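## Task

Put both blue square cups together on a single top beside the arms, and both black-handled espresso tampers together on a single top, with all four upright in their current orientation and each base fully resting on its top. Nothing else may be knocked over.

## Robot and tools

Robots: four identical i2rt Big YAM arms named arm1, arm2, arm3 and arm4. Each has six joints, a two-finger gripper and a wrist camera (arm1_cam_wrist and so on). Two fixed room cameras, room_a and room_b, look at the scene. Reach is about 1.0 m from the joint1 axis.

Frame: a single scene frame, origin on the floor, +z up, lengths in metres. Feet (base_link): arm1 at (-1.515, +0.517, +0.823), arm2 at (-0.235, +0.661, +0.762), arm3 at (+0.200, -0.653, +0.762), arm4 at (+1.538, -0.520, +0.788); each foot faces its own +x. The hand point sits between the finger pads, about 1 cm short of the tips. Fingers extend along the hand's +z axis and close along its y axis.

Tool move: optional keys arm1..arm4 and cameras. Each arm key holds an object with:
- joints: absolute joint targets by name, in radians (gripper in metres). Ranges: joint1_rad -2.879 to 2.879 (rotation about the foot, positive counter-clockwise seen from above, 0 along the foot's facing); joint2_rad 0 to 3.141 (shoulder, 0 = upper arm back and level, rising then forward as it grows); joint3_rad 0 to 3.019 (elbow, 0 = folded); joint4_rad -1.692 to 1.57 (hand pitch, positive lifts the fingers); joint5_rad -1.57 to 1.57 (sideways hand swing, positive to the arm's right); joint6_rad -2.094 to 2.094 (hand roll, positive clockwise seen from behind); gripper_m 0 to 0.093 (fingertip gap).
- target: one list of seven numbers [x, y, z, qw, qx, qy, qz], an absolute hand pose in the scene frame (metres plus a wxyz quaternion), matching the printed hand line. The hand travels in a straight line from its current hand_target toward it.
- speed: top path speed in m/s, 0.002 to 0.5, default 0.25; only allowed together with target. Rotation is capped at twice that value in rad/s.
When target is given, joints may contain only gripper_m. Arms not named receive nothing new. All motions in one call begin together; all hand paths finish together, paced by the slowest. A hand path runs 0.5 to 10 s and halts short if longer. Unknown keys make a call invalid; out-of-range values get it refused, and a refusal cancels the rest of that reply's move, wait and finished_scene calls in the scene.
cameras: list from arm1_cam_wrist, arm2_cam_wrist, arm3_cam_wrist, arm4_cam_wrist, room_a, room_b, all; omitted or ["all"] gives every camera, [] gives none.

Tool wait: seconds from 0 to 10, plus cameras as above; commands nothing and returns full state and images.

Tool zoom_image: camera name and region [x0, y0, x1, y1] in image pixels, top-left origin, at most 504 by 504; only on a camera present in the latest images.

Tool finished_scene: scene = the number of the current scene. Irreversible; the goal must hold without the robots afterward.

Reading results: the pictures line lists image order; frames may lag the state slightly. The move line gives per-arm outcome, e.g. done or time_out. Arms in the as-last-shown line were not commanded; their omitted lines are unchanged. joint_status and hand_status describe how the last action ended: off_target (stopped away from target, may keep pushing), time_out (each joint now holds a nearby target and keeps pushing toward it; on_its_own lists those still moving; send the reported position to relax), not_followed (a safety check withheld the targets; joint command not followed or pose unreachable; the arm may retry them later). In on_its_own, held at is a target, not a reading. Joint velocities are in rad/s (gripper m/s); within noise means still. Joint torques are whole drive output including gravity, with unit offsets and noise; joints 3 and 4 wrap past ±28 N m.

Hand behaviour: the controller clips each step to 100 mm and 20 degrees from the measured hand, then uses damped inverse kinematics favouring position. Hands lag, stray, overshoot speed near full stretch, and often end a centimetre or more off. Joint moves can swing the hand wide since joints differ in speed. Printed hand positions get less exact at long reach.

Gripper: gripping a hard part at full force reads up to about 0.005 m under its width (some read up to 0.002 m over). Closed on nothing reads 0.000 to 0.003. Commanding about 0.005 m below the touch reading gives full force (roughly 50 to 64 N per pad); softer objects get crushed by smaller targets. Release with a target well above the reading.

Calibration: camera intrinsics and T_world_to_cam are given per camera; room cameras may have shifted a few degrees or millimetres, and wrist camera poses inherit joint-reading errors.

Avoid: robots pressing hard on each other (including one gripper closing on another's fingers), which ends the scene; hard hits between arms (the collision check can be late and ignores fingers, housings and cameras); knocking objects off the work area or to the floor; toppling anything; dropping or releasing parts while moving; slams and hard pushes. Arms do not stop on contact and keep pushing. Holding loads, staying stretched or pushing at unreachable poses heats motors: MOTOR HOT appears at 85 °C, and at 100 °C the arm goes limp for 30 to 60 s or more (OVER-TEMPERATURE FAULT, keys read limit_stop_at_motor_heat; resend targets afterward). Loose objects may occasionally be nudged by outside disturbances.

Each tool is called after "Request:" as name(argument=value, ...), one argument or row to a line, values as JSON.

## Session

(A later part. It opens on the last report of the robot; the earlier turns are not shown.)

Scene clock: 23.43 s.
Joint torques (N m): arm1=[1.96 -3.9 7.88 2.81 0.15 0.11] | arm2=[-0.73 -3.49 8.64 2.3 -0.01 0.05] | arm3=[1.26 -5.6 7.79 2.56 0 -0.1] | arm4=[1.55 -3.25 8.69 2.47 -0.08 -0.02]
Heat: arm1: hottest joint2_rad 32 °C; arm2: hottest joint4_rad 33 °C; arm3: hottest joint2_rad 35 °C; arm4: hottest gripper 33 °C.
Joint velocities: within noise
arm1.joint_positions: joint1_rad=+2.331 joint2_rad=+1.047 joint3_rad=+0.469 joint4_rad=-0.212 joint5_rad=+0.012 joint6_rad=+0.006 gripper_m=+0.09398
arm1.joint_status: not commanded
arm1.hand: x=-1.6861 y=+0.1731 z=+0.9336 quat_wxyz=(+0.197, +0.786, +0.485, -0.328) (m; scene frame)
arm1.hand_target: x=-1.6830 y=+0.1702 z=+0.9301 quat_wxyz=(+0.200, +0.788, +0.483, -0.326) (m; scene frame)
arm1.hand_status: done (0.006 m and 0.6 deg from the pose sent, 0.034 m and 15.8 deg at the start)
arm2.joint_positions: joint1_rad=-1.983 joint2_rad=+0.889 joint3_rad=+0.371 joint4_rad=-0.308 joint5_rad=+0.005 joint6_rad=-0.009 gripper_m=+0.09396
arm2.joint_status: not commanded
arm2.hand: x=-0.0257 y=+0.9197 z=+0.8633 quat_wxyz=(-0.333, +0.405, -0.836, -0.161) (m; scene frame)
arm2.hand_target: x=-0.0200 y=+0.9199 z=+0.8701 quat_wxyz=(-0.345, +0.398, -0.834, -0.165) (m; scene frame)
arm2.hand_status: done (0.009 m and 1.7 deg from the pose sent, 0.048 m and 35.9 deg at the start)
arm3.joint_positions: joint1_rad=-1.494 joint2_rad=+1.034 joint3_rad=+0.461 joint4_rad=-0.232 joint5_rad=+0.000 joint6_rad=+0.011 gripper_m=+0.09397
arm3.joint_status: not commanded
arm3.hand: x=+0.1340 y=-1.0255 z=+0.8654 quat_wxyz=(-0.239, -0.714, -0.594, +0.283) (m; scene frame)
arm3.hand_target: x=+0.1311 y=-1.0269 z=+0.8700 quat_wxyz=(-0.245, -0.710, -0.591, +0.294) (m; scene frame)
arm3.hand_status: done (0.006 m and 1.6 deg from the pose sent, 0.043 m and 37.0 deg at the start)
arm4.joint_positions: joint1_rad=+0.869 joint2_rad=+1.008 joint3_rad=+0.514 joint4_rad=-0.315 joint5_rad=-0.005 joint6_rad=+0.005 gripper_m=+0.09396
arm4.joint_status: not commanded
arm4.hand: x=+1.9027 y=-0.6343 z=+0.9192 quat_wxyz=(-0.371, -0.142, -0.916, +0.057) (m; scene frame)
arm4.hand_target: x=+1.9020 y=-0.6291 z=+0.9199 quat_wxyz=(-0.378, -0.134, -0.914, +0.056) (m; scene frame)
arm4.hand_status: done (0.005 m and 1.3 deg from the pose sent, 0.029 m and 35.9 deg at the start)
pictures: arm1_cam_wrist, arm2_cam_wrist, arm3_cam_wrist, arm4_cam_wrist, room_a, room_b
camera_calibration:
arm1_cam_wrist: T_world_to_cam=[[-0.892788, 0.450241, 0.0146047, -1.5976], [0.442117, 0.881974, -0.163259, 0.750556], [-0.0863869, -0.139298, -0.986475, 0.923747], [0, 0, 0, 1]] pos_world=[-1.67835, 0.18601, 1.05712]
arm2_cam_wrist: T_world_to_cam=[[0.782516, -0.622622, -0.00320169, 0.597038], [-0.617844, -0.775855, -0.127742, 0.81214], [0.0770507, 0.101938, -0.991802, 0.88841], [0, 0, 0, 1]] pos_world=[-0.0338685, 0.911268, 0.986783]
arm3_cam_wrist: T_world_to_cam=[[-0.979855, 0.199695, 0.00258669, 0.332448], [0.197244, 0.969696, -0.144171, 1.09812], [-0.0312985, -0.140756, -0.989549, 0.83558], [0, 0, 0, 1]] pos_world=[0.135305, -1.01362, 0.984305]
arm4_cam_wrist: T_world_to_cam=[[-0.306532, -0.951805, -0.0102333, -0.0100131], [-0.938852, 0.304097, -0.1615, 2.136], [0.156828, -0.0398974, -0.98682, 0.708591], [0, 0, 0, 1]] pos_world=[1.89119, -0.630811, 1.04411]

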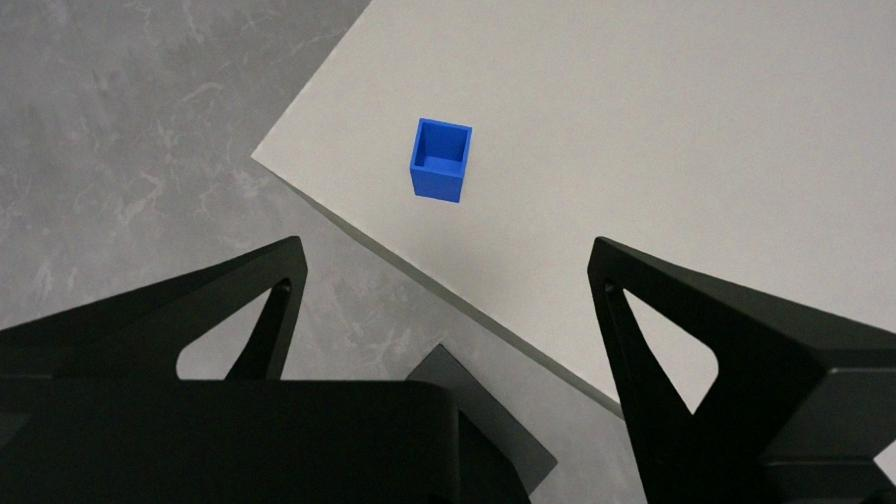

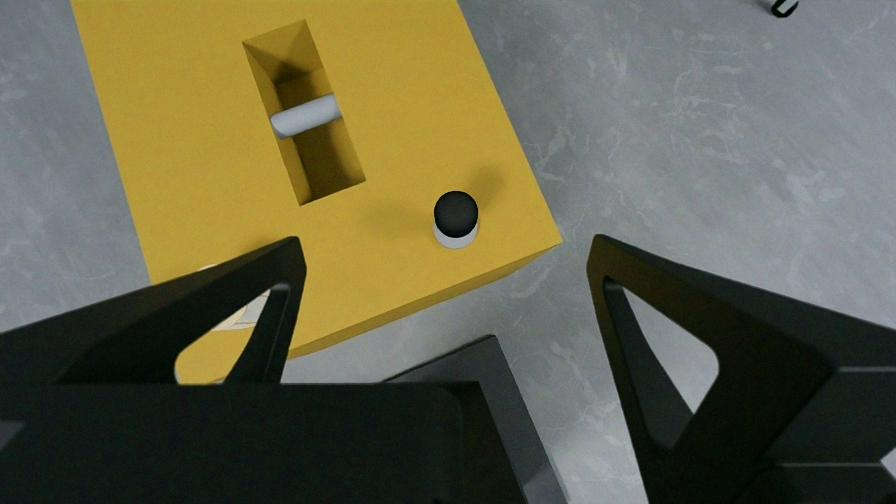

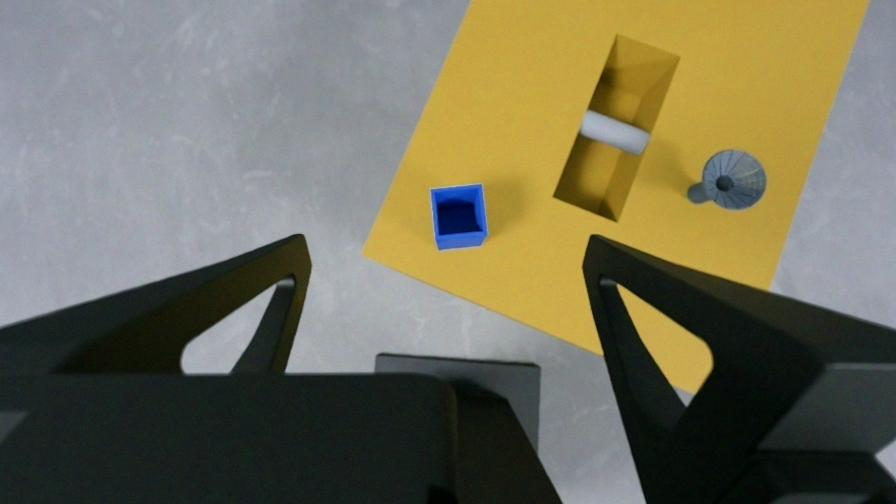

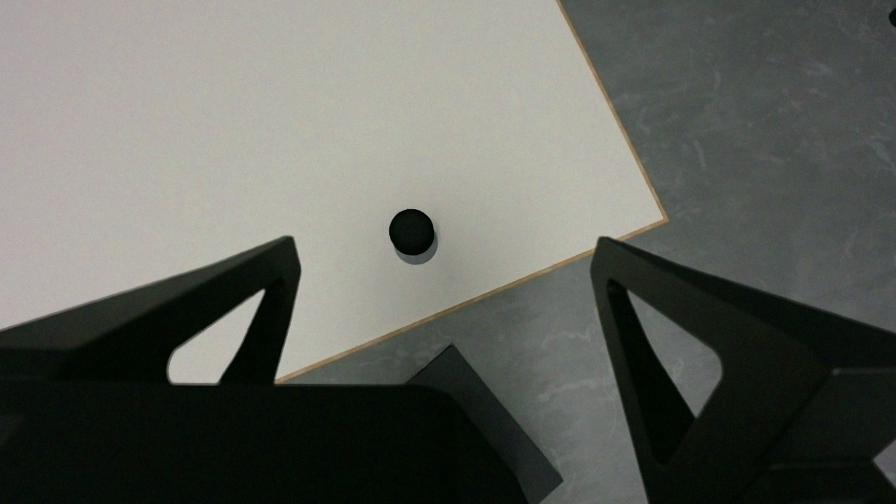

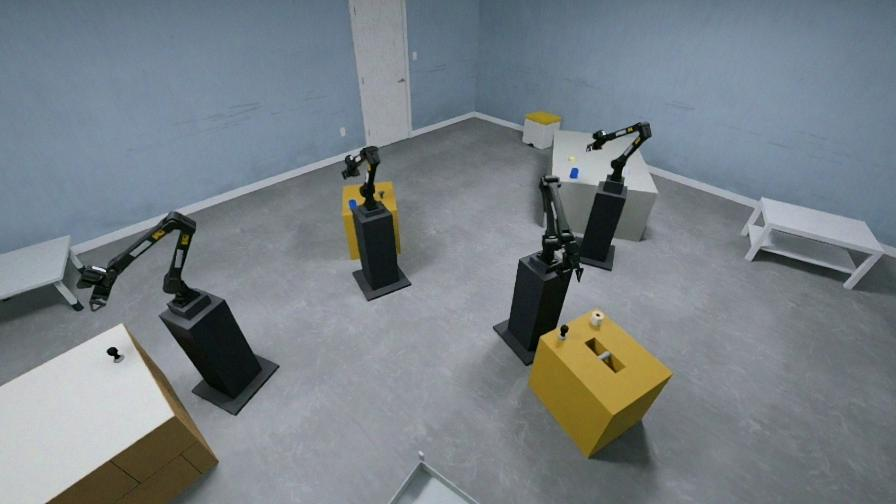

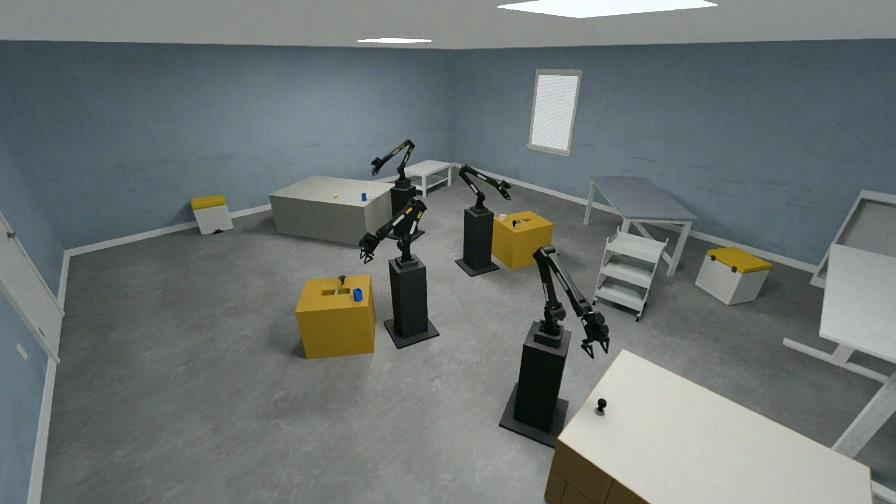

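Request:
move(
  arm1={"target":[-1.753,0.037,0.725,0.2397,0.7548,0.3763,-0.4808]},
  arm2={"target":[0.024,0.973,0.71,0.3464,-0.3927,0.8363,0.1626]},
  arm3={"target":[0.1036,-1.094,0.675,0.2536,0.692,0.6122,-0.2866]},
  arm4={"target":[1.981,-0.618,0.77,0.3804,0.1006,0.9184,-0.0417]},
)

Scene clock: 29.77 s.
Joint torques (N m): arm1=[0.62 -12.4 2.35 3.08 0.16 0] | arm2=[-0.91 -6.89 4.9 2.32 0.26 0.13] | arm3=[1.2 -10.4 4.51 2.55 -0.14 -0.12] | arm4=[1.61 -5.25 8.44 2.48 0.01 0.01]
Heat: arm1: hottest joint2_rad 32 °C; arm2: hottest joint4_rad 33 °C; arm3: hottest joint2_rad 35 °C; arm4: hottest gripper 33 °C.
move: arm1 done; arm2 off_target; arm3 off_target; arm4 off_target
Joint velocities: within noise
arm1.joint_positions: joint1_rad=+2.392 joint2_rad=+2.204 joint3_rad=+0.673 joint4_rad=+1.074 joint5_rad=+0.231 joint6_rad=+0.105 gripper_m=+0.09398
arm1.joint_status: not commanded
arm1.hand: x=-1.7575 y=+0.0407 z=+0.7323 quat_wxyz=(+0.234, +0.755, +0.378, -0.482) (m; scene frame)
arm1.hand_target: x=-1.7530 y=+0.0372 z=+0.7252 quat_wxyz=(+0.240, +0.755, +0.376, -0.481) (m; scene frame)
arm1.hand_status: done (0.009 m and 0.7 deg from the pose sent, 0.258 m and 22.4 deg at the start)
arm2.joint_positions: joint1_rad=-1.986 joint2_rad=+1.718 joint3_rad=+0.360 joint4_rad=+0.541 joint5_rad=+0.006 joint6_rad=-0.009 gripper_m=+0.09396
arm2.joint_status: not commanded
arm2.hand: x=+0.0122 y=+0.9678 z=+0.7092 quat_wxyz=(-0.337, +0.403, -0.835, -0.162) (m; scene frame)
arm2.hand_target: x=+0.0239 y=+0.9727 z=+0.7103 quat_wxyz=(-0.346, +0.393, -0.836, -0.163) (m; scene frame)
arm2.hand_status: off_target (0.013 m and 1.6 deg from the pose sent, 0.170 m and 2.1 deg at the start)
arm3.joint_positions: joint1_rad=-1.559 joint2_rad=+1.895 joint3_rad=+0.490 joint4_rad=+0.590 joint5_rad=-0.087 joint6_rad=-0.075 gripper_m=+0.09397
arm3.joint_status: not commanded
arm3.hand: x=+0.1099 y=-1.0816 z=+0.6716 quat_wxyz=(-0.247, -0.698, -0.614, +0.273) (m; scene frame)
arm3.hand_target: x=+0.1036 y=-1.0937 z=+0.6754 quat_wxyz=(-0.253, -0.692, -0.612, +0.287) (m; scene frame)
arm3.hand_status: off_target (0.014 m and 1.9 deg from the pose sent, 0.205 m and 3.7 deg at the start)
arm4.joint_positions: joint1_rad=+0.944 joint2_rad=+1.639 joint3_rad=+0.472 joint4_rad=+0.335 joint5_rad=-0.005 joint6_rad=+0.005 gripper_m=+0.09396
arm4.joint_status: not commanded
arm4.hand: x=+1.9574 y=-0.6187 z=+0.7619 quat_wxyz=(-0.362, -0.108, -0.925, +0.042) (m; scene frame)
arm4.hand_target: x=+1.9799 y=-0.6176 z=+0.7708 quat_wxyz=(-0.380, -0.101, -0.918, +0.042) (m; scene frame)
arm4.hand_status: off_target (0.025 m and 2.4 deg from the pose sent, 0.169 m and 5.2 deg at the start)
pictures: arm1_cam_wrist, arm2_cam_wrist, arm3_cam_wrist, arm4_cam_wrist, room_a, room_b
camera_calibration:
arm1_cam_wrist: T_world_to_cam=[[-0.796757, 0.60407, 0.0166335, -1.43783], [0.52075, 0.700304, -0.488255, 1.2496], [-0.306589, -0.380359, -0.872543, 0.23988], [0, 0, 0, 1]] pos_world=[-1.72279, 0.0846949, 0.843344]
arm2_cam_wrist: T_world_to_cam=[[0.780578, -0.625053, -0.00238754, 0.598624], [-0.619435, -0.773039, -0.13679, 0.8569], [0.0836556, 0.108254, -0.990597, 0.720709], [0, 0, 0, 1]] pos_world=[0.00322961, 0.958569, 0.832577]
arm3_cam_wrist: T_world_to_cam=[[-0.989653, 0.143479, -0.000966968, 0.263284], [0.142216, 0.980002, -0.139181, 1.14319], [-0.0190219, -0.137878, -0.990267, 0.637446], [0, 0, 0, 1]] pos_world=[0.110106, -1.07021, 0.790606]
arm4_cam_wrist: T_world_to_cam=[[-0.234869, -0.97198, -0.00955701, -0.133234], [-0.962405, 0.233913, -0.138066, 2.142], [0.136433, -0.0232297, -0.990377, 0.598281], [0, 0, 0, 1]] pos_world=[1.94856, -0.616645, 0.886988]

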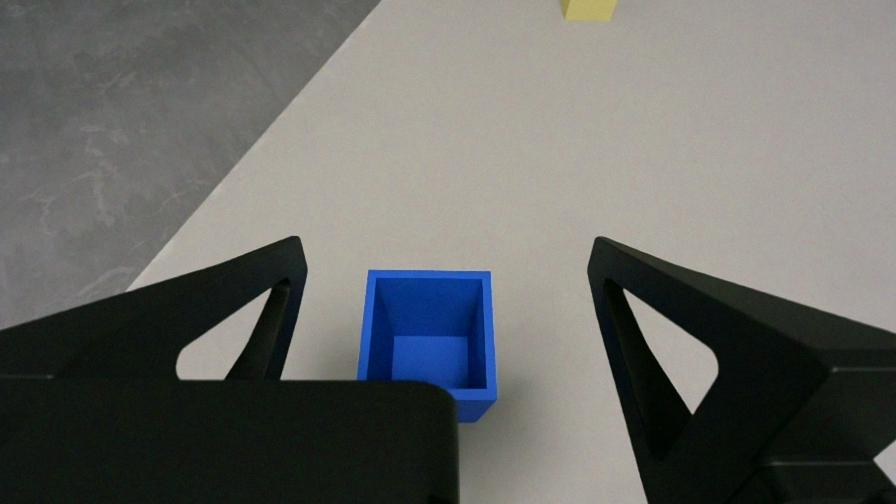

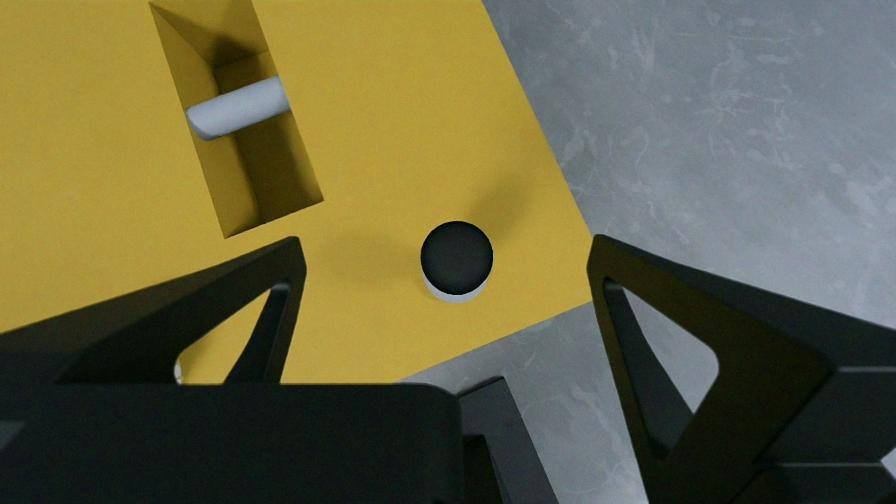

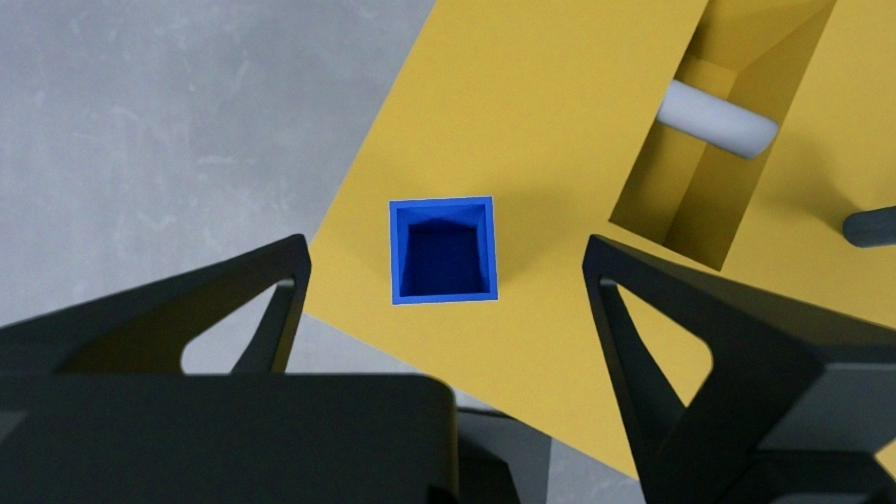

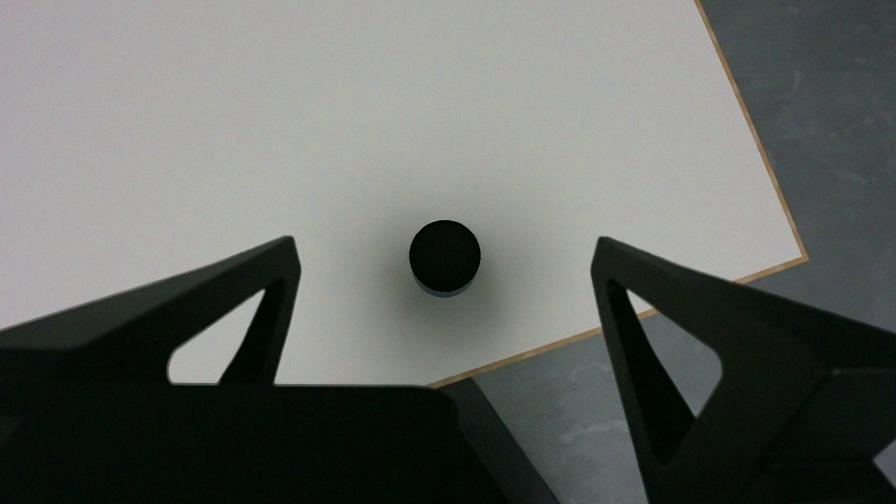

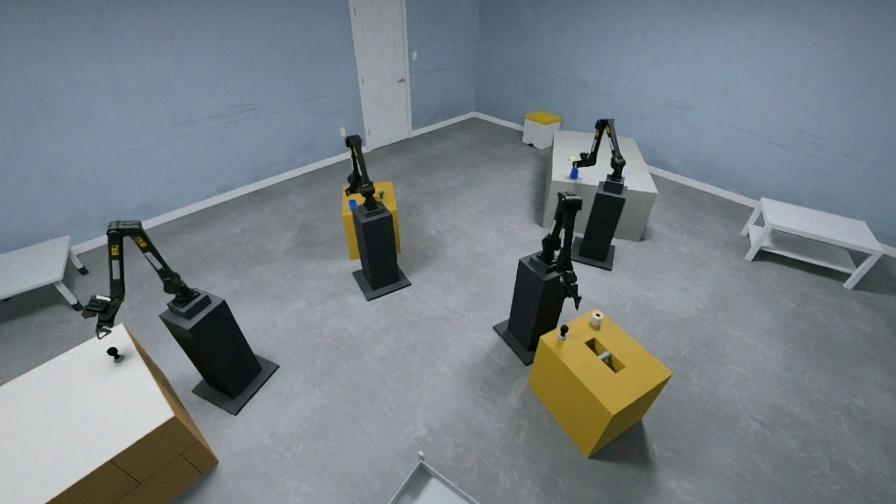

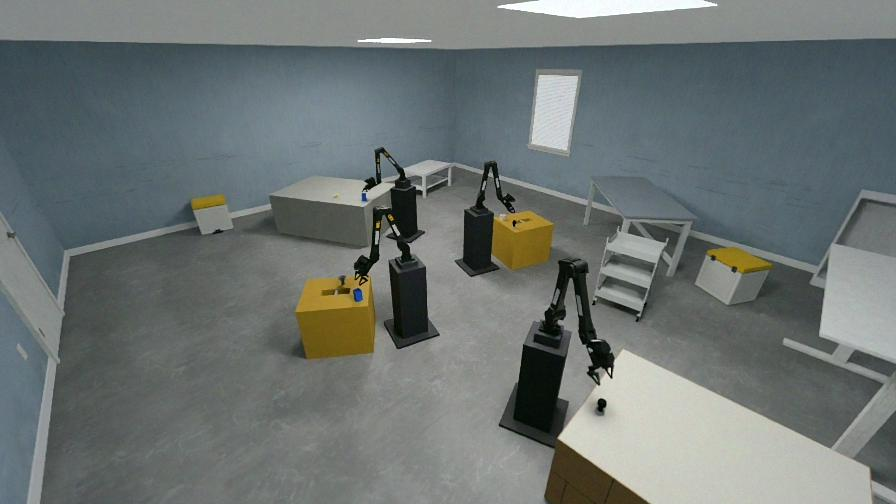

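Request:
move(
  arm1={"target":[-1.740,0.047,0.640,0.2397,0.7548,0.3763,-0.4808],"speed":0.12},
  arm2={"target":[0.037,0.984,0.602,0.3464,-0.3927,0.8363,0.1626],"speed":0.12},
  arm3={"target":[0.1045,-1.094,0.562,0.2561,0.6857,0.6183,-0.2838],"speed":0.12},
  arm4={"target":[2.0,-0.617,0.655,0.3804,0.1006,0.9184,-0.0417],"speed":0.12},
)

Scene clock: 34.23 s.
Joint torques (N m): arm1=[1.03 -12.92 0.46 3.17 0.18 0.1] | arm2=[-1.08 -9.88 1.22 2.37 -0.05 0.01] | arm3=[1.14 -12.98 0.65 2.56 -0.15 -0.12] | arm4=[1.67 -7.71 3.84 2.44 0.06 0.11]
Heat: arm1: hottest joint2_rad 33 °C; arm2: hottest joint4_rad 33 °C; arm3: hottest joint2_rad 35 °C; arm4: hottest gripper 33 °C.
move: arm1 off_target; arm2 done; arm3 done; arm4 off_target
Joint velocities: within noise
arm1.joint_positions: joint1_rad=+2.415 joint2_rad=+2.487 joint3_rad=+0.765 joint4_rad=+1.268 joint5_rad=+0.253 joint6_rad=+0.112 gripper_m=+0.09398
arm1.joint_status: not commanded
arm1.hand: x=-1.7466 y=+0.0457 z=+0.6491 quat_wxyz=(+0.235, +0.753, +0.379, -0.485) (m; scene frame)
arm1.hand_target: x=-1.7400 y=+0.0473 z=+0.6401 quat_wxyz=(+0.239, +0.755, +0.377, -0.481) (m; scene frame)
arm1.hand_status: off_target (0.011 m and 0.8 deg from the pose sent, 0.094 m and 0.7 deg at the start)
arm2.joint_positions: joint1_rad=-1.998 joint2_rad=+2.209 joint3_rad=+0.498 joint4_rad=+0.909 joint5_rad=+0.005 joint6_rad=-0.009 gripper_m=+0.09396
arm2.joint_status: not commanded
arm2.hand: x=+0.0323 y=+0.9864 z=+0.6062 quat_wxyz=(-0.344, +0.397, -0.835, -0.163) (m; scene frame)
arm2.hand_target: x=+0.0369 y=+0.9839 z=+0.6021 quat_wxyz=(-0.346, +0.393, -0.836, -0.163) (m; scene frame)
arm2.hand_status: done (0.007 m and 0.5 deg from the pose sent, 0.111 m and 1.6 deg at the start)
arm3.joint_positions: joint1_rad=-1.562 joint2_rad=+2.335 joint3_rad=+0.620 joint4_rad=+0.911 joint5_rad=-0.103 joint6_rad=-0.091 gripper_m=+0.09397
arm3.joint_status: not commanded
arm3.hand: x=+0.1089 y=-1.0904 z=+0.5611 quat_wxyz=(-0.253, -0.691, -0.619, +0.275) (m; scene frame)
arm3.hand_target: x=+0.1045 y=-1.0940 z=+0.5621 quat_wxyz=(-0.256, -0.686, -0.619, +0.284) (m; scene frame)
arm3.hand_status: done (0.006 m and 1.3 deg from the pose sent, 0.110 m and 2.2 deg at the start)
arm4.joint_positions: joint1_rad=+0.959 joint2_rad=+2.092 joint3_rad=+0.581 joint4_rad=+0.701 joint5_rad=+0.005 joint6_rad=+0.007 gripper_m=+0.09396
arm4.joint_status: not commanded
arm4.hand: x=+1.9891 y=-0.6211 z=+0.6570 quat_wxyz=(-0.372, -0.103, -0.922, +0.044) (m; scene frame)
arm4.hand_target: x=+1.9997 y=-0.6168 z=+0.6552 quat_wxyz=(-0.380, -0.100, -0.918, +0.041) (m; scene frame)
arm4.hand_status: off_target (0.012 m and 1.1 deg from the pose sent, 0.115 m and 2.4 deg at the start)
pictures: arm1_cam_wrist, arm2_cam_wrist, arm3_cam_wrist, arm4_cam_wrist, room_a, room_b
camera_calibration:
arm1_cam_wrist: T_world_to_cam=[[-0.797472, 0.60306, 0.0189006, -1.43348], [0.517087, 0.699254, -0.493624, 1.19701], [-0.310901, -0.383878, -0.86947, 0.163175], [0, 0, 0, 1]] pos_world=[-1.71139, 0.0900969, 0.759842]
arm2_cam_wrist: T_world_to_cam=[[0.77326, -0.634079, -0.00357223, 0.604151], [-0.62719, -0.764006, -0.15142, 0.869746], [0.0932832, 0.119328, -0.988463, 0.602465], [0, 0, 0, 1]] pos_world=[0.02213, 0.97568, 0.72937]
arm3_cam_wrist: T_world_to_cam=[[-0.992279, 0.124028, -0.000430552, 0.242203], [0.122681, 0.980974, -0.150467, 1.14607], [-0.0182398, -0.149358, -0.988615, 0.513196], [0, 0, 0, 1]] pos_world=[0.109093, -1.07765, 0.679903]
arm4_cam_wrist: T_world_to_cam=[[-0.227429, -0.973785, -0.00436551, -0.148419], [-0.961165, 0.225196, -0.159528, 2.16477], [0.156329, -0.0320852, -0.987184, 0.442794], [0, 0, 0, 1]] pos_world=[1.97772, -0.617819, 0.781811]

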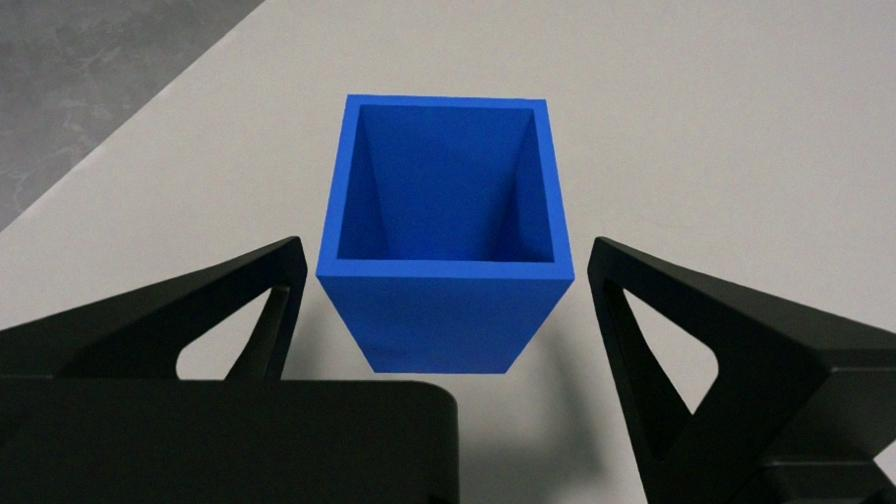

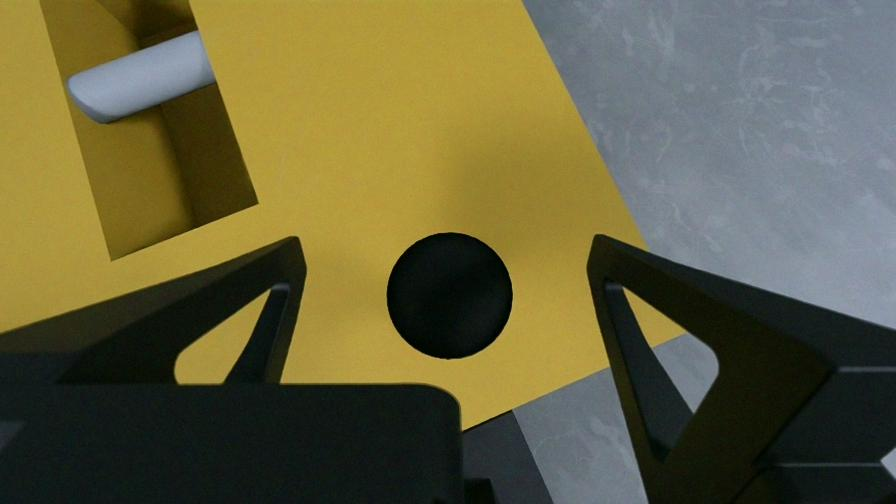

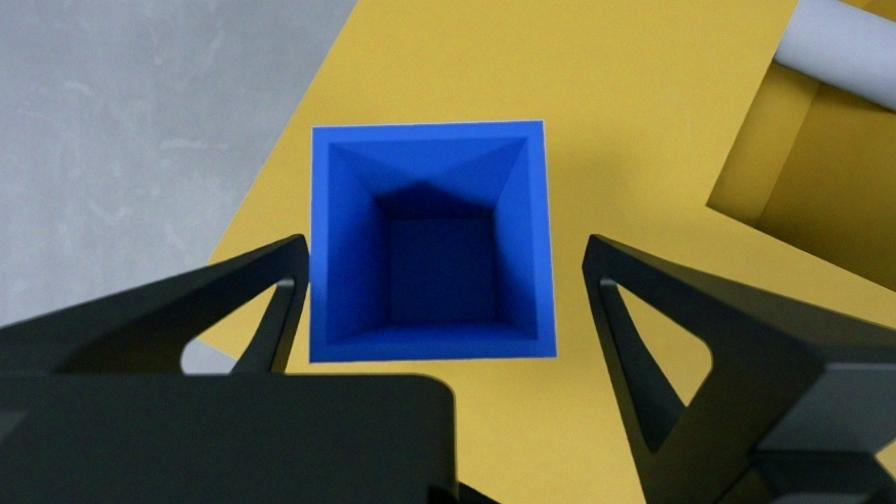

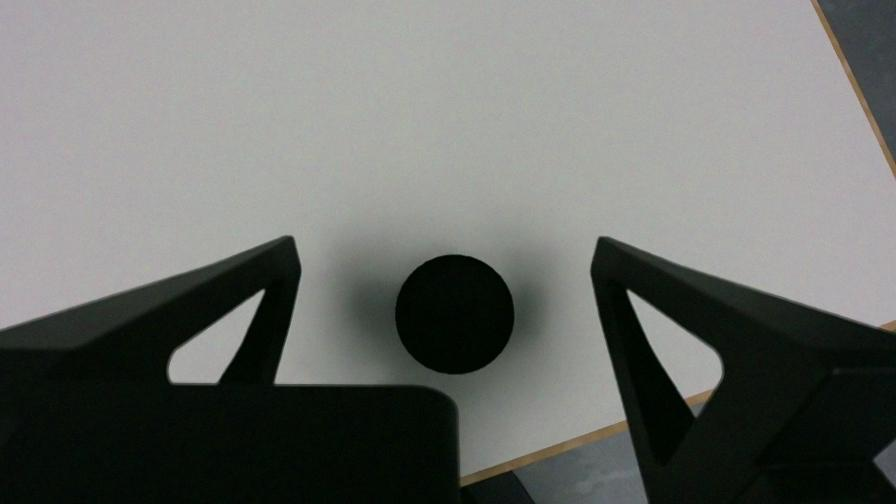

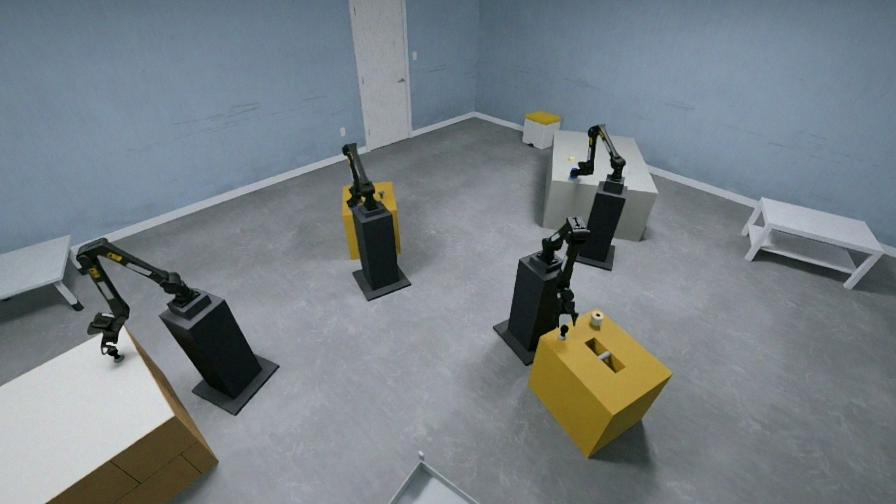

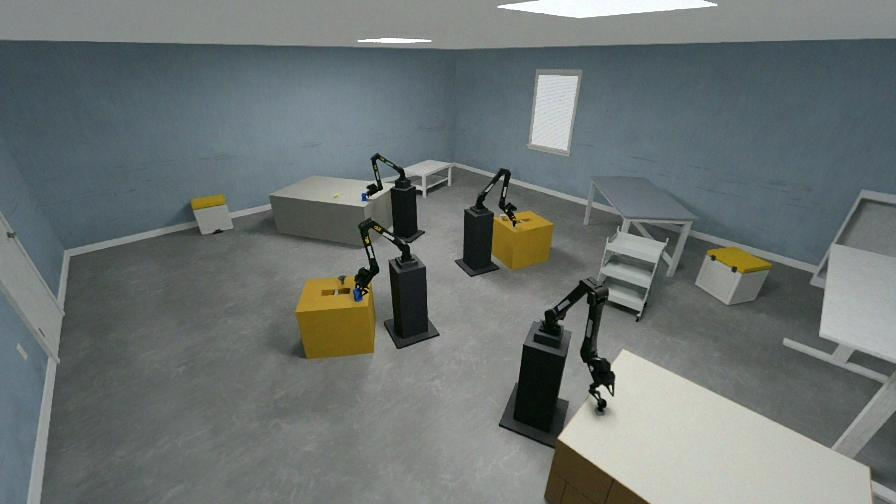

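Request:
move(
  arm1={"joints":{"gripper_m":0.05}},
  arm2={"target":[0.029,0.976,0.588,0.3464,-0.3927,0.8363,0.1626],"speed":0.1},
  arm3={"target":[0.1025,-1.079,0.561,0.2561,0.6857,0.6183,-0.2838],"speed":0.1},
  arm4={"target":[1.988,-0.615,0.63,0.3804,0.1006,0.9184,-0.0417],"speed":0.1},
  cameras=["arm1_cam_wrist","arm2_cam_wrist","arm3_cam_wrist","arm4_cam_wrist"],
)

Request:
move(
  arm1={"joints":{"gripper_m":0.045}},
  arm2={"joints":{"gripper_m":0.033}},
  arm3={"joints":{"gripper_m":0.045}},
  arm4={"joints":{"gripper_m":0.033}},
  cameras=["arm1_cam_wrist","arm2_cam_wrist","arm3_cam_wrist","arm4_cam_wrist"],
)

Scene clock: 37.17 s.
Joint torques (N m): arm1=[1.44 -12.92 0.34 3.51 0.24 0.06] | arm2=[-0.97 -9.29 -0.01 2.26 -0.02 0.04] | arm3=[1.2 -12.81 -0.49 2.58 -0.15 -0.12] | arm4=[1.38 -7.88 2.43 2.47 0.05 0.1]
Heat: arm1: hottest joint2_rad 33 °C; arm2: hottest joint4_rad 33 °C; arm3: hottest joint2_rad 35 °C; arm4: hottest gripper 33 °C.
move: arm1 off_target; arm2 done; arm3 done; arm4 done
Joint velocities: within noise
arm1.joint_positions: joint1_rad=+2.416 joint2_rad=+2.487 joint3_rad=+0.765 joint4_rad=+1.268 joint5_rad=+0.253 joint6_rad=+0.114 gripper_m=+0.05314
arm1.joint_status: gripper_m off_target (ended at +0.05317, target +0.05000)
arm1.hand: x=-1.7465 y=+0.0456 z=+0.6493 quat_wxyz=(+0.236, +0.753, +0.378, -0.485) (m; scene frame)
arm1.hand_target: x=-1.7400 y=+0.0473 z=+0.6402 quat_wxyz=(+0.239, +0.755, +0.376, -0.481) (m; scene frame)
arm1.hand_status: not commanded
arm2.joint_positions: joint1_rad=-1.998 joint2_rad=+2.272 joint3_rad=+0.498 joint4_rad=+0.983 joint5_rad=+0.005 joint6_rad=-0.009 gripper_m=+0.09396
arm2.joint_status: not commanded
arm2.hand: x=+0.0285 y=+0.9819 z=+0.5936 quat_wxyz=(-0.348, +0.396, -0.834, -0.165) (m; scene frame)
arm2.hand_target: x=+0.0288 y=+0.9760 z=+0.5881 quat_wxyz=(-0.346, +0.393, -0.836, -0.162) (m; scene frame)
arm2.hand_status: done (0.008 m and 0.6 deg from the pose sent, 0.021 m and 0.5 deg at the start)
arm3.joint_positions: joint1_rad=-1.580 joint2_rad=+2.344 joint3_rad=+0.599 joint4_rad=+0.954 joint5_rad=-0.115 joint6_rad=-0.104 gripper_m=+0.09397
arm3.joint_status: not commanded
arm3.hand: x=+0.1048 y=-1.0825 z=+0.5625 quat_wxyz=(-0.257, -0.688, -0.618, +0.280) (m; scene frame)
arm3.hand_target: x=+0.1024 y=-1.0791 z=+0.5611 quat_wxyz=(-0.256, -0.686, -0.619, +0.284) (m; scene frame)
arm3.hand_status: done (0.004 m and 0.5 deg from the pose sent, 0.013 m and 1.3 deg at the start)
arm4.joint_positions: joint1_rad=+0.959 joint2_rad=+2.183 joint3_rad=+0.582 joint4_rad=+0.800 joint5_rad=+0.005 joint6_rad=+0.008 gripper_m=+0.09396
arm4.joint_status: not commanded
arm4.hand: x=+1.9819 y=-0.6196 z=+0.6340 quat_wxyz=(-0.375, -0.103, -0.920, +0.044) (m; scene frame)
arm4.hand_target: x=+1.9879 y=-0.6149 z=+0.6301 quat_wxyz=(-0.380, -0.101, -0.918, +0.042) (m; scene frame)
arm4.hand_status: done (0.009 m and 0.7 deg from the pose sent, 0.028 m and 1.1 deg at the start)
pictures: arm1_cam_wrist, arm2_cam_wrist, arm3_cam_wrist, arm4_cam_wrist
camera_calibration:
arm1_cam_wrist: T_world_to_cam=[[-0.796924, 0.603847, 0.0167514, -1.43096], [0.518362, 0.697819, -0.494317, 1.19978], [-0.310181, -0.38525, -0.86912, 0.164421], [0, 0, 0, 1]] pos_world=[-1.71129, 0.0901979, 0.759942]
arm2_cam_wrist: T_world_to_cam=[[0.773205, -0.634146, -0.00361761, 0.604324], [-0.626305, -0.762725, -0.16122, 0.866711], [0.0994781, 0.126922, -0.986912, 0.582369], [0, 0, 0, 1]] pos_world=[0.0176271, 0.970376, 0.716664]
arm3_cam_wrist: T_world_to_cam=[[-0.992205, 0.124615, 0.00110982, 0.236893], [0.122727, 0.978638, -0.164945, 1.14462], [-0.0216407, -0.163523, -0.986302, 0.499506], [0, 0, 0, 1]] pos_world=[0.10538, -1.06801, 0.6812]
arm4_cam_wrist: T_world_to_cam=[[-0.227631, -0.973736, -0.00472012, -0.148107], [-0.959818, 0.225189, -0.167449, 2.15629], [0.164114, -0.0335862, -0.985869, 0.404159], [0, 0, 0, 1]] pos_world=[1.96961, -0.616216, 0.758819]

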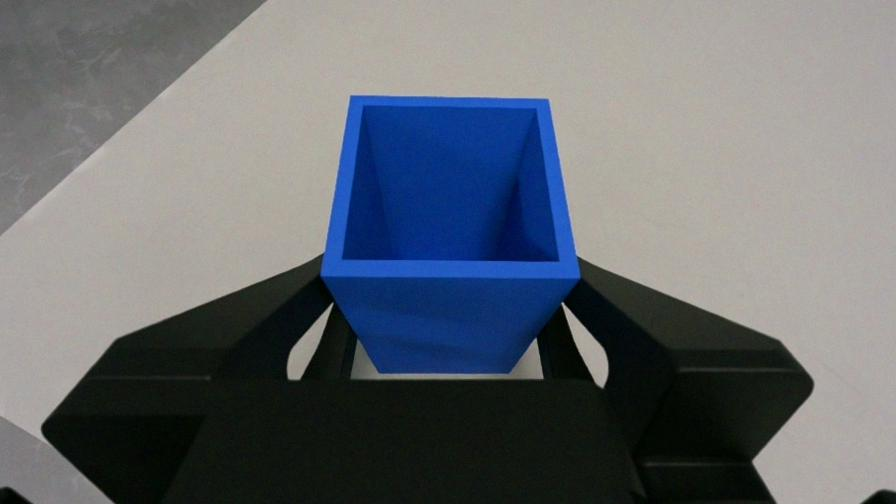

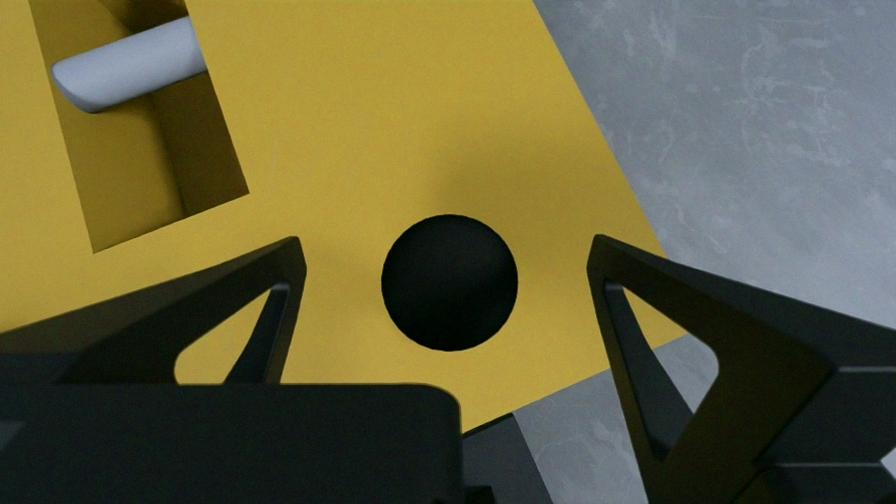

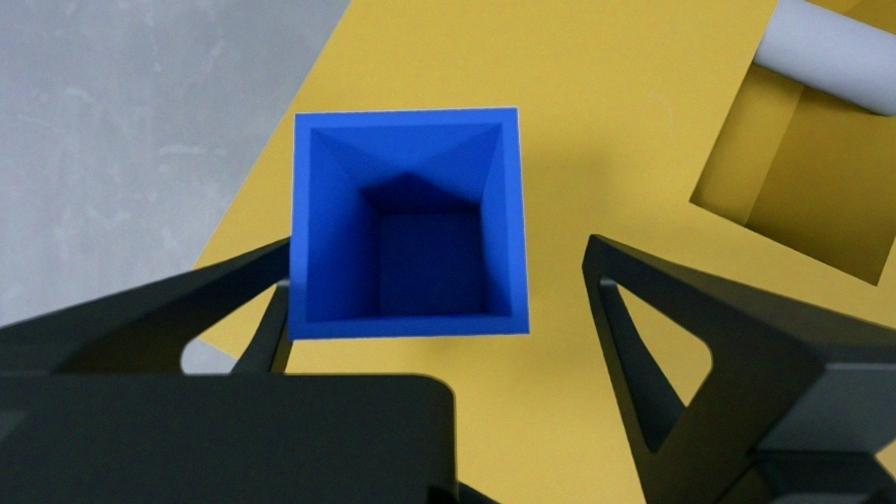

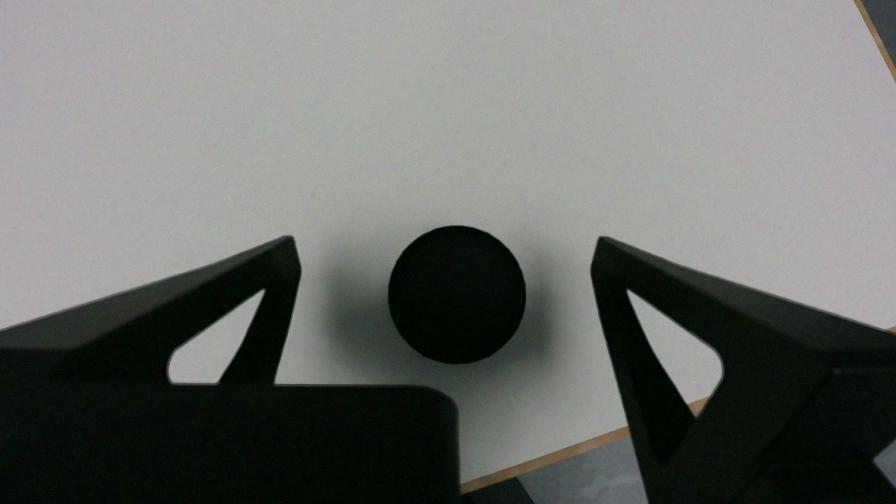

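Scene clock: 38.00 s.
Joint torques (N m): arm1=[0.56 -12.45 0.29 3.18 0.2 0.12] | arm2=[-1.14 -9.47 0.09 2.24 -0.02 0.04] | arm3=[1.26 -12.57 -0.49 2.54 -0.1 -0.1] | arm4=[1.49 -7.77 2.17 2.06 -0.18 0.1]
Heat: arm1: hottest joint2_rad 33 °C; arm2: hottest joint4_rad 33 °C; arm3: hottest joint2_rad 35 °C; arm4: hottest gripper 33 °C.
move: arm1 off_target; arm2 off_target; arm3 off_target; arm4 done
Joint velocities: within noise
arm1.joint_positions: joint1_rad=+2.416 joint2_rad=+2.487 joint3_rad=+0.765 joint4_rad=+1.268 joint5_rad=+0.253 joint6_rad=+0.114 gripper_m=+0.05314
arm1.joint_status: gripper_m off_target (ended at +0.05314, target +0.04500)
arm1.hand: x=-1.7465 y=+0.0456 z=+0.6493 quat_wxyz=(+0.236, +0.753, +0.378, -0.485) (m; scene frame)
arm1.hand_target: x=-1.7400 y=+0.0473 z=+0.6402 quat_wxyz=(+0.239, +0.755, +0.376, -0.481) (m; scene frame)
arm1.hand_status: not commanded
arm2.joint_positions: joint1_rad=-1.999 joint2_rad=+2.272 joint3_rad=+0.498 joint4_rad=+0.983 joint5_rad=+0.006 joint6_rad=-0.009 gripper_m=+0.04175
arm2.joint_status: gripper_m off_target (ended at +0.04178, target +0.03300)
arm2.hand: x=+0.0289 y=+0.9817 z=+0.5937 quat_wxyz=(-0.349, +0.395, -0.834, -0.165) (m; scene frame)
arm2.hand_target: x=+0.0288 y=+0.9759 z=+0.5881 quat_wxyz=(-0.346, +0.393, -0.836, -0.162) (m; scene frame)
arm2.hand_status: not commanded
arm3.joint_positions: joint1_rad=-1.581 joint2_rad=+2.344 joint3_rad=+0.599 joint4_rad=+0.955 joint5_rad=-0.117 joint6_rad=-0.106 gripper_m=+0.05285
arm3.joint_status: gripper_m off_target (ended at +0.05287, target +0.04500)
arm3.hand: x=+0.1049 y=-1.0826 z=+0.5627 quat_wxyz=(-0.257, -0.688, -0.618, +0.280) (m; scene frame)
arm3.hand_target: x=+0.1025 y=-1.0791 z=+0.5612 quat_wxyz=(-0.256, -0.686, -0.619, +0.284) (m; scene frame)
arm3.hand_status: not commanded
arm4.joint_positions: joint1_rad=+0.959 joint2_rad=+2.183 joint3_rad=+0.585 joint4_rad=+0.810 joint5_rad=+0.011 joint6_rad=+0.008 gripper_m=+0.03319
arm4.joint_status: all done
arm4.hand: x=+1.9852 y=-0.6214 z=+0.6362 quat_wxyz=(-0.381, -0.104, -0.917, +0.048) (m; scene frame)
arm4.hand_target: x=+1.9878 y=-0.6149 z=+0.6301 quat_wxyz=(-0.380, -0.101, -0.918, +0.042) (m; scene frame)
arm4.hand_status: not commanded
pictures: arm1_cam_wrist, arm2_cam_wrist, arm3_cam_wrist, arm4_cam_wrist
camera_calibration:
arm1_cam_wrist: T_world_to_cam=[[-0.796924, 0.603847, 0.0167514, -1.43096], [0.518362, 0.697819, -0.494317, 1.19978], [-0.310181, -0.38525, -0.86912, 0.164421], [0, 0, 0, 1]] pos_world=[-1.71129, 0.0901979, 0.759942]
arm2_cam_wrist: T_world_to_cam=[[0.772425, -0.635099, -0.0030665, 0.604446], [-0.627139, -0.761963, -0.161583, 0.866223], [0.100285, 0.126734, -0.986854, 0.582601], [0, 0, 0, 1]] pos_world=[0.0179273, 0.970078, 0.716763]
arm3_cam_wrist: T_world_to_cam=[[-0.99249, 0.12231, 0.00175202, 0.234132], [0.120327, 0.978775, -0.165894, 1.14577], [-0.0220053, -0.164438, -0.986142, 0.498542], [0, 0, 0, 1]] pos_world=[0.105477, -1.06811, 0.6813]
arm4_cam_wrist: T_world_to_cam=[[-0.231672, -0.972794, -0.00055612, -0.14318], [-0.956828, 0.227973, -0.180301, 2.16414], [0.175522, -0.0412386, -0.983611, 0.376893], [0, 0, 0, 1]] pos_world=[1.97138, -0.617108, 0.760832]

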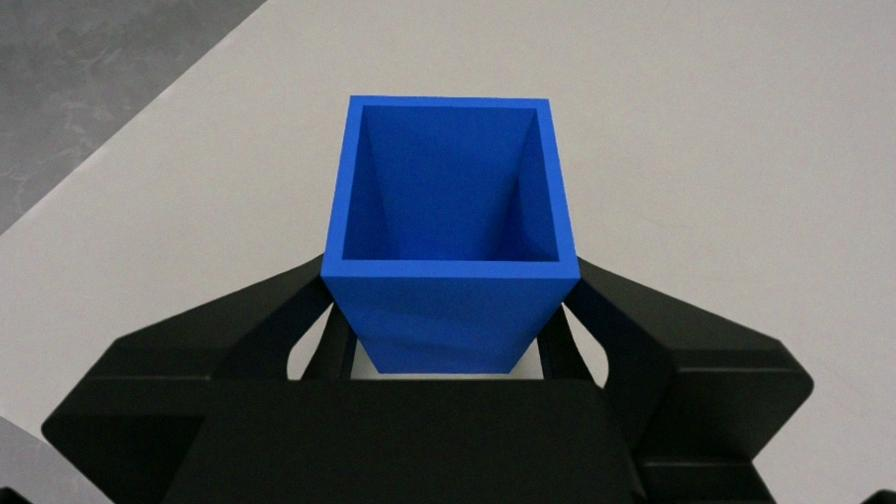

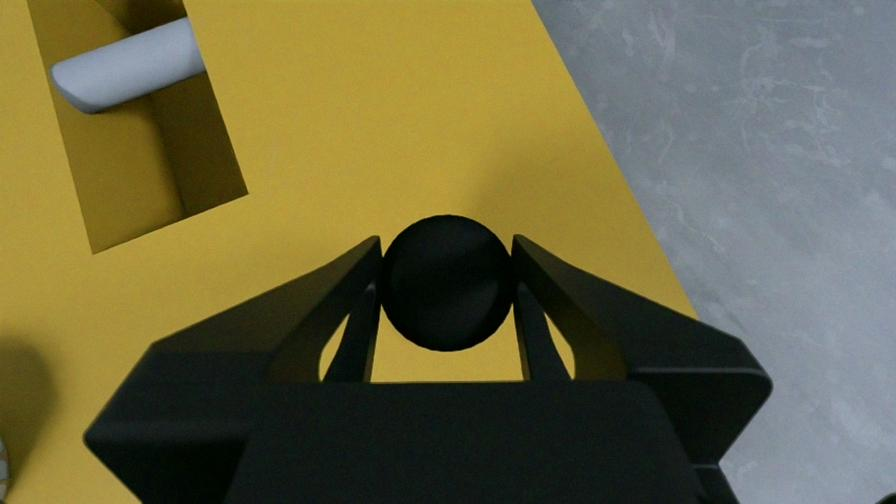

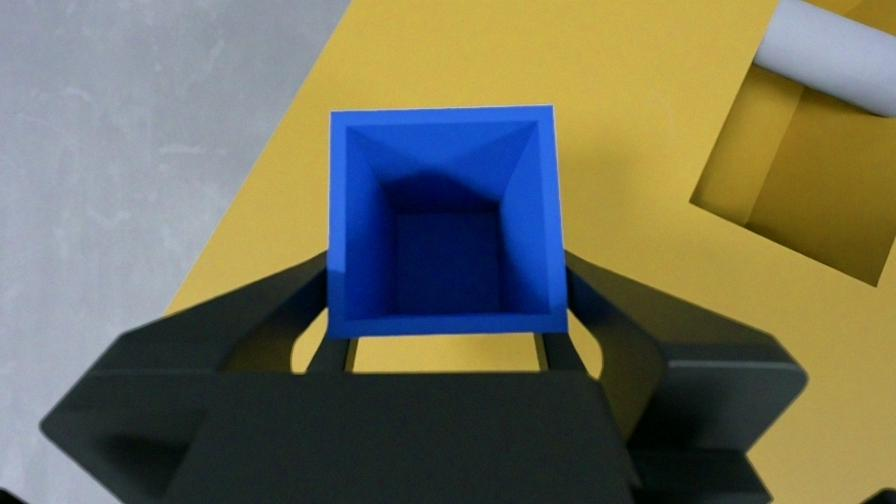

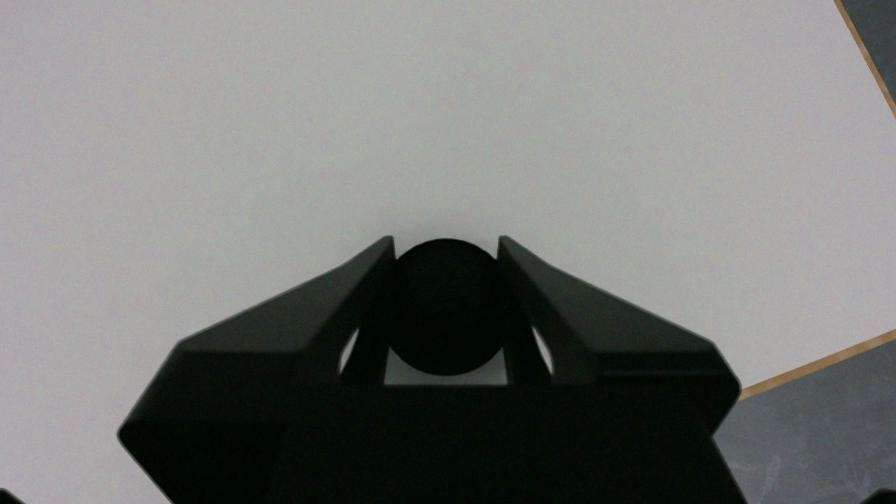

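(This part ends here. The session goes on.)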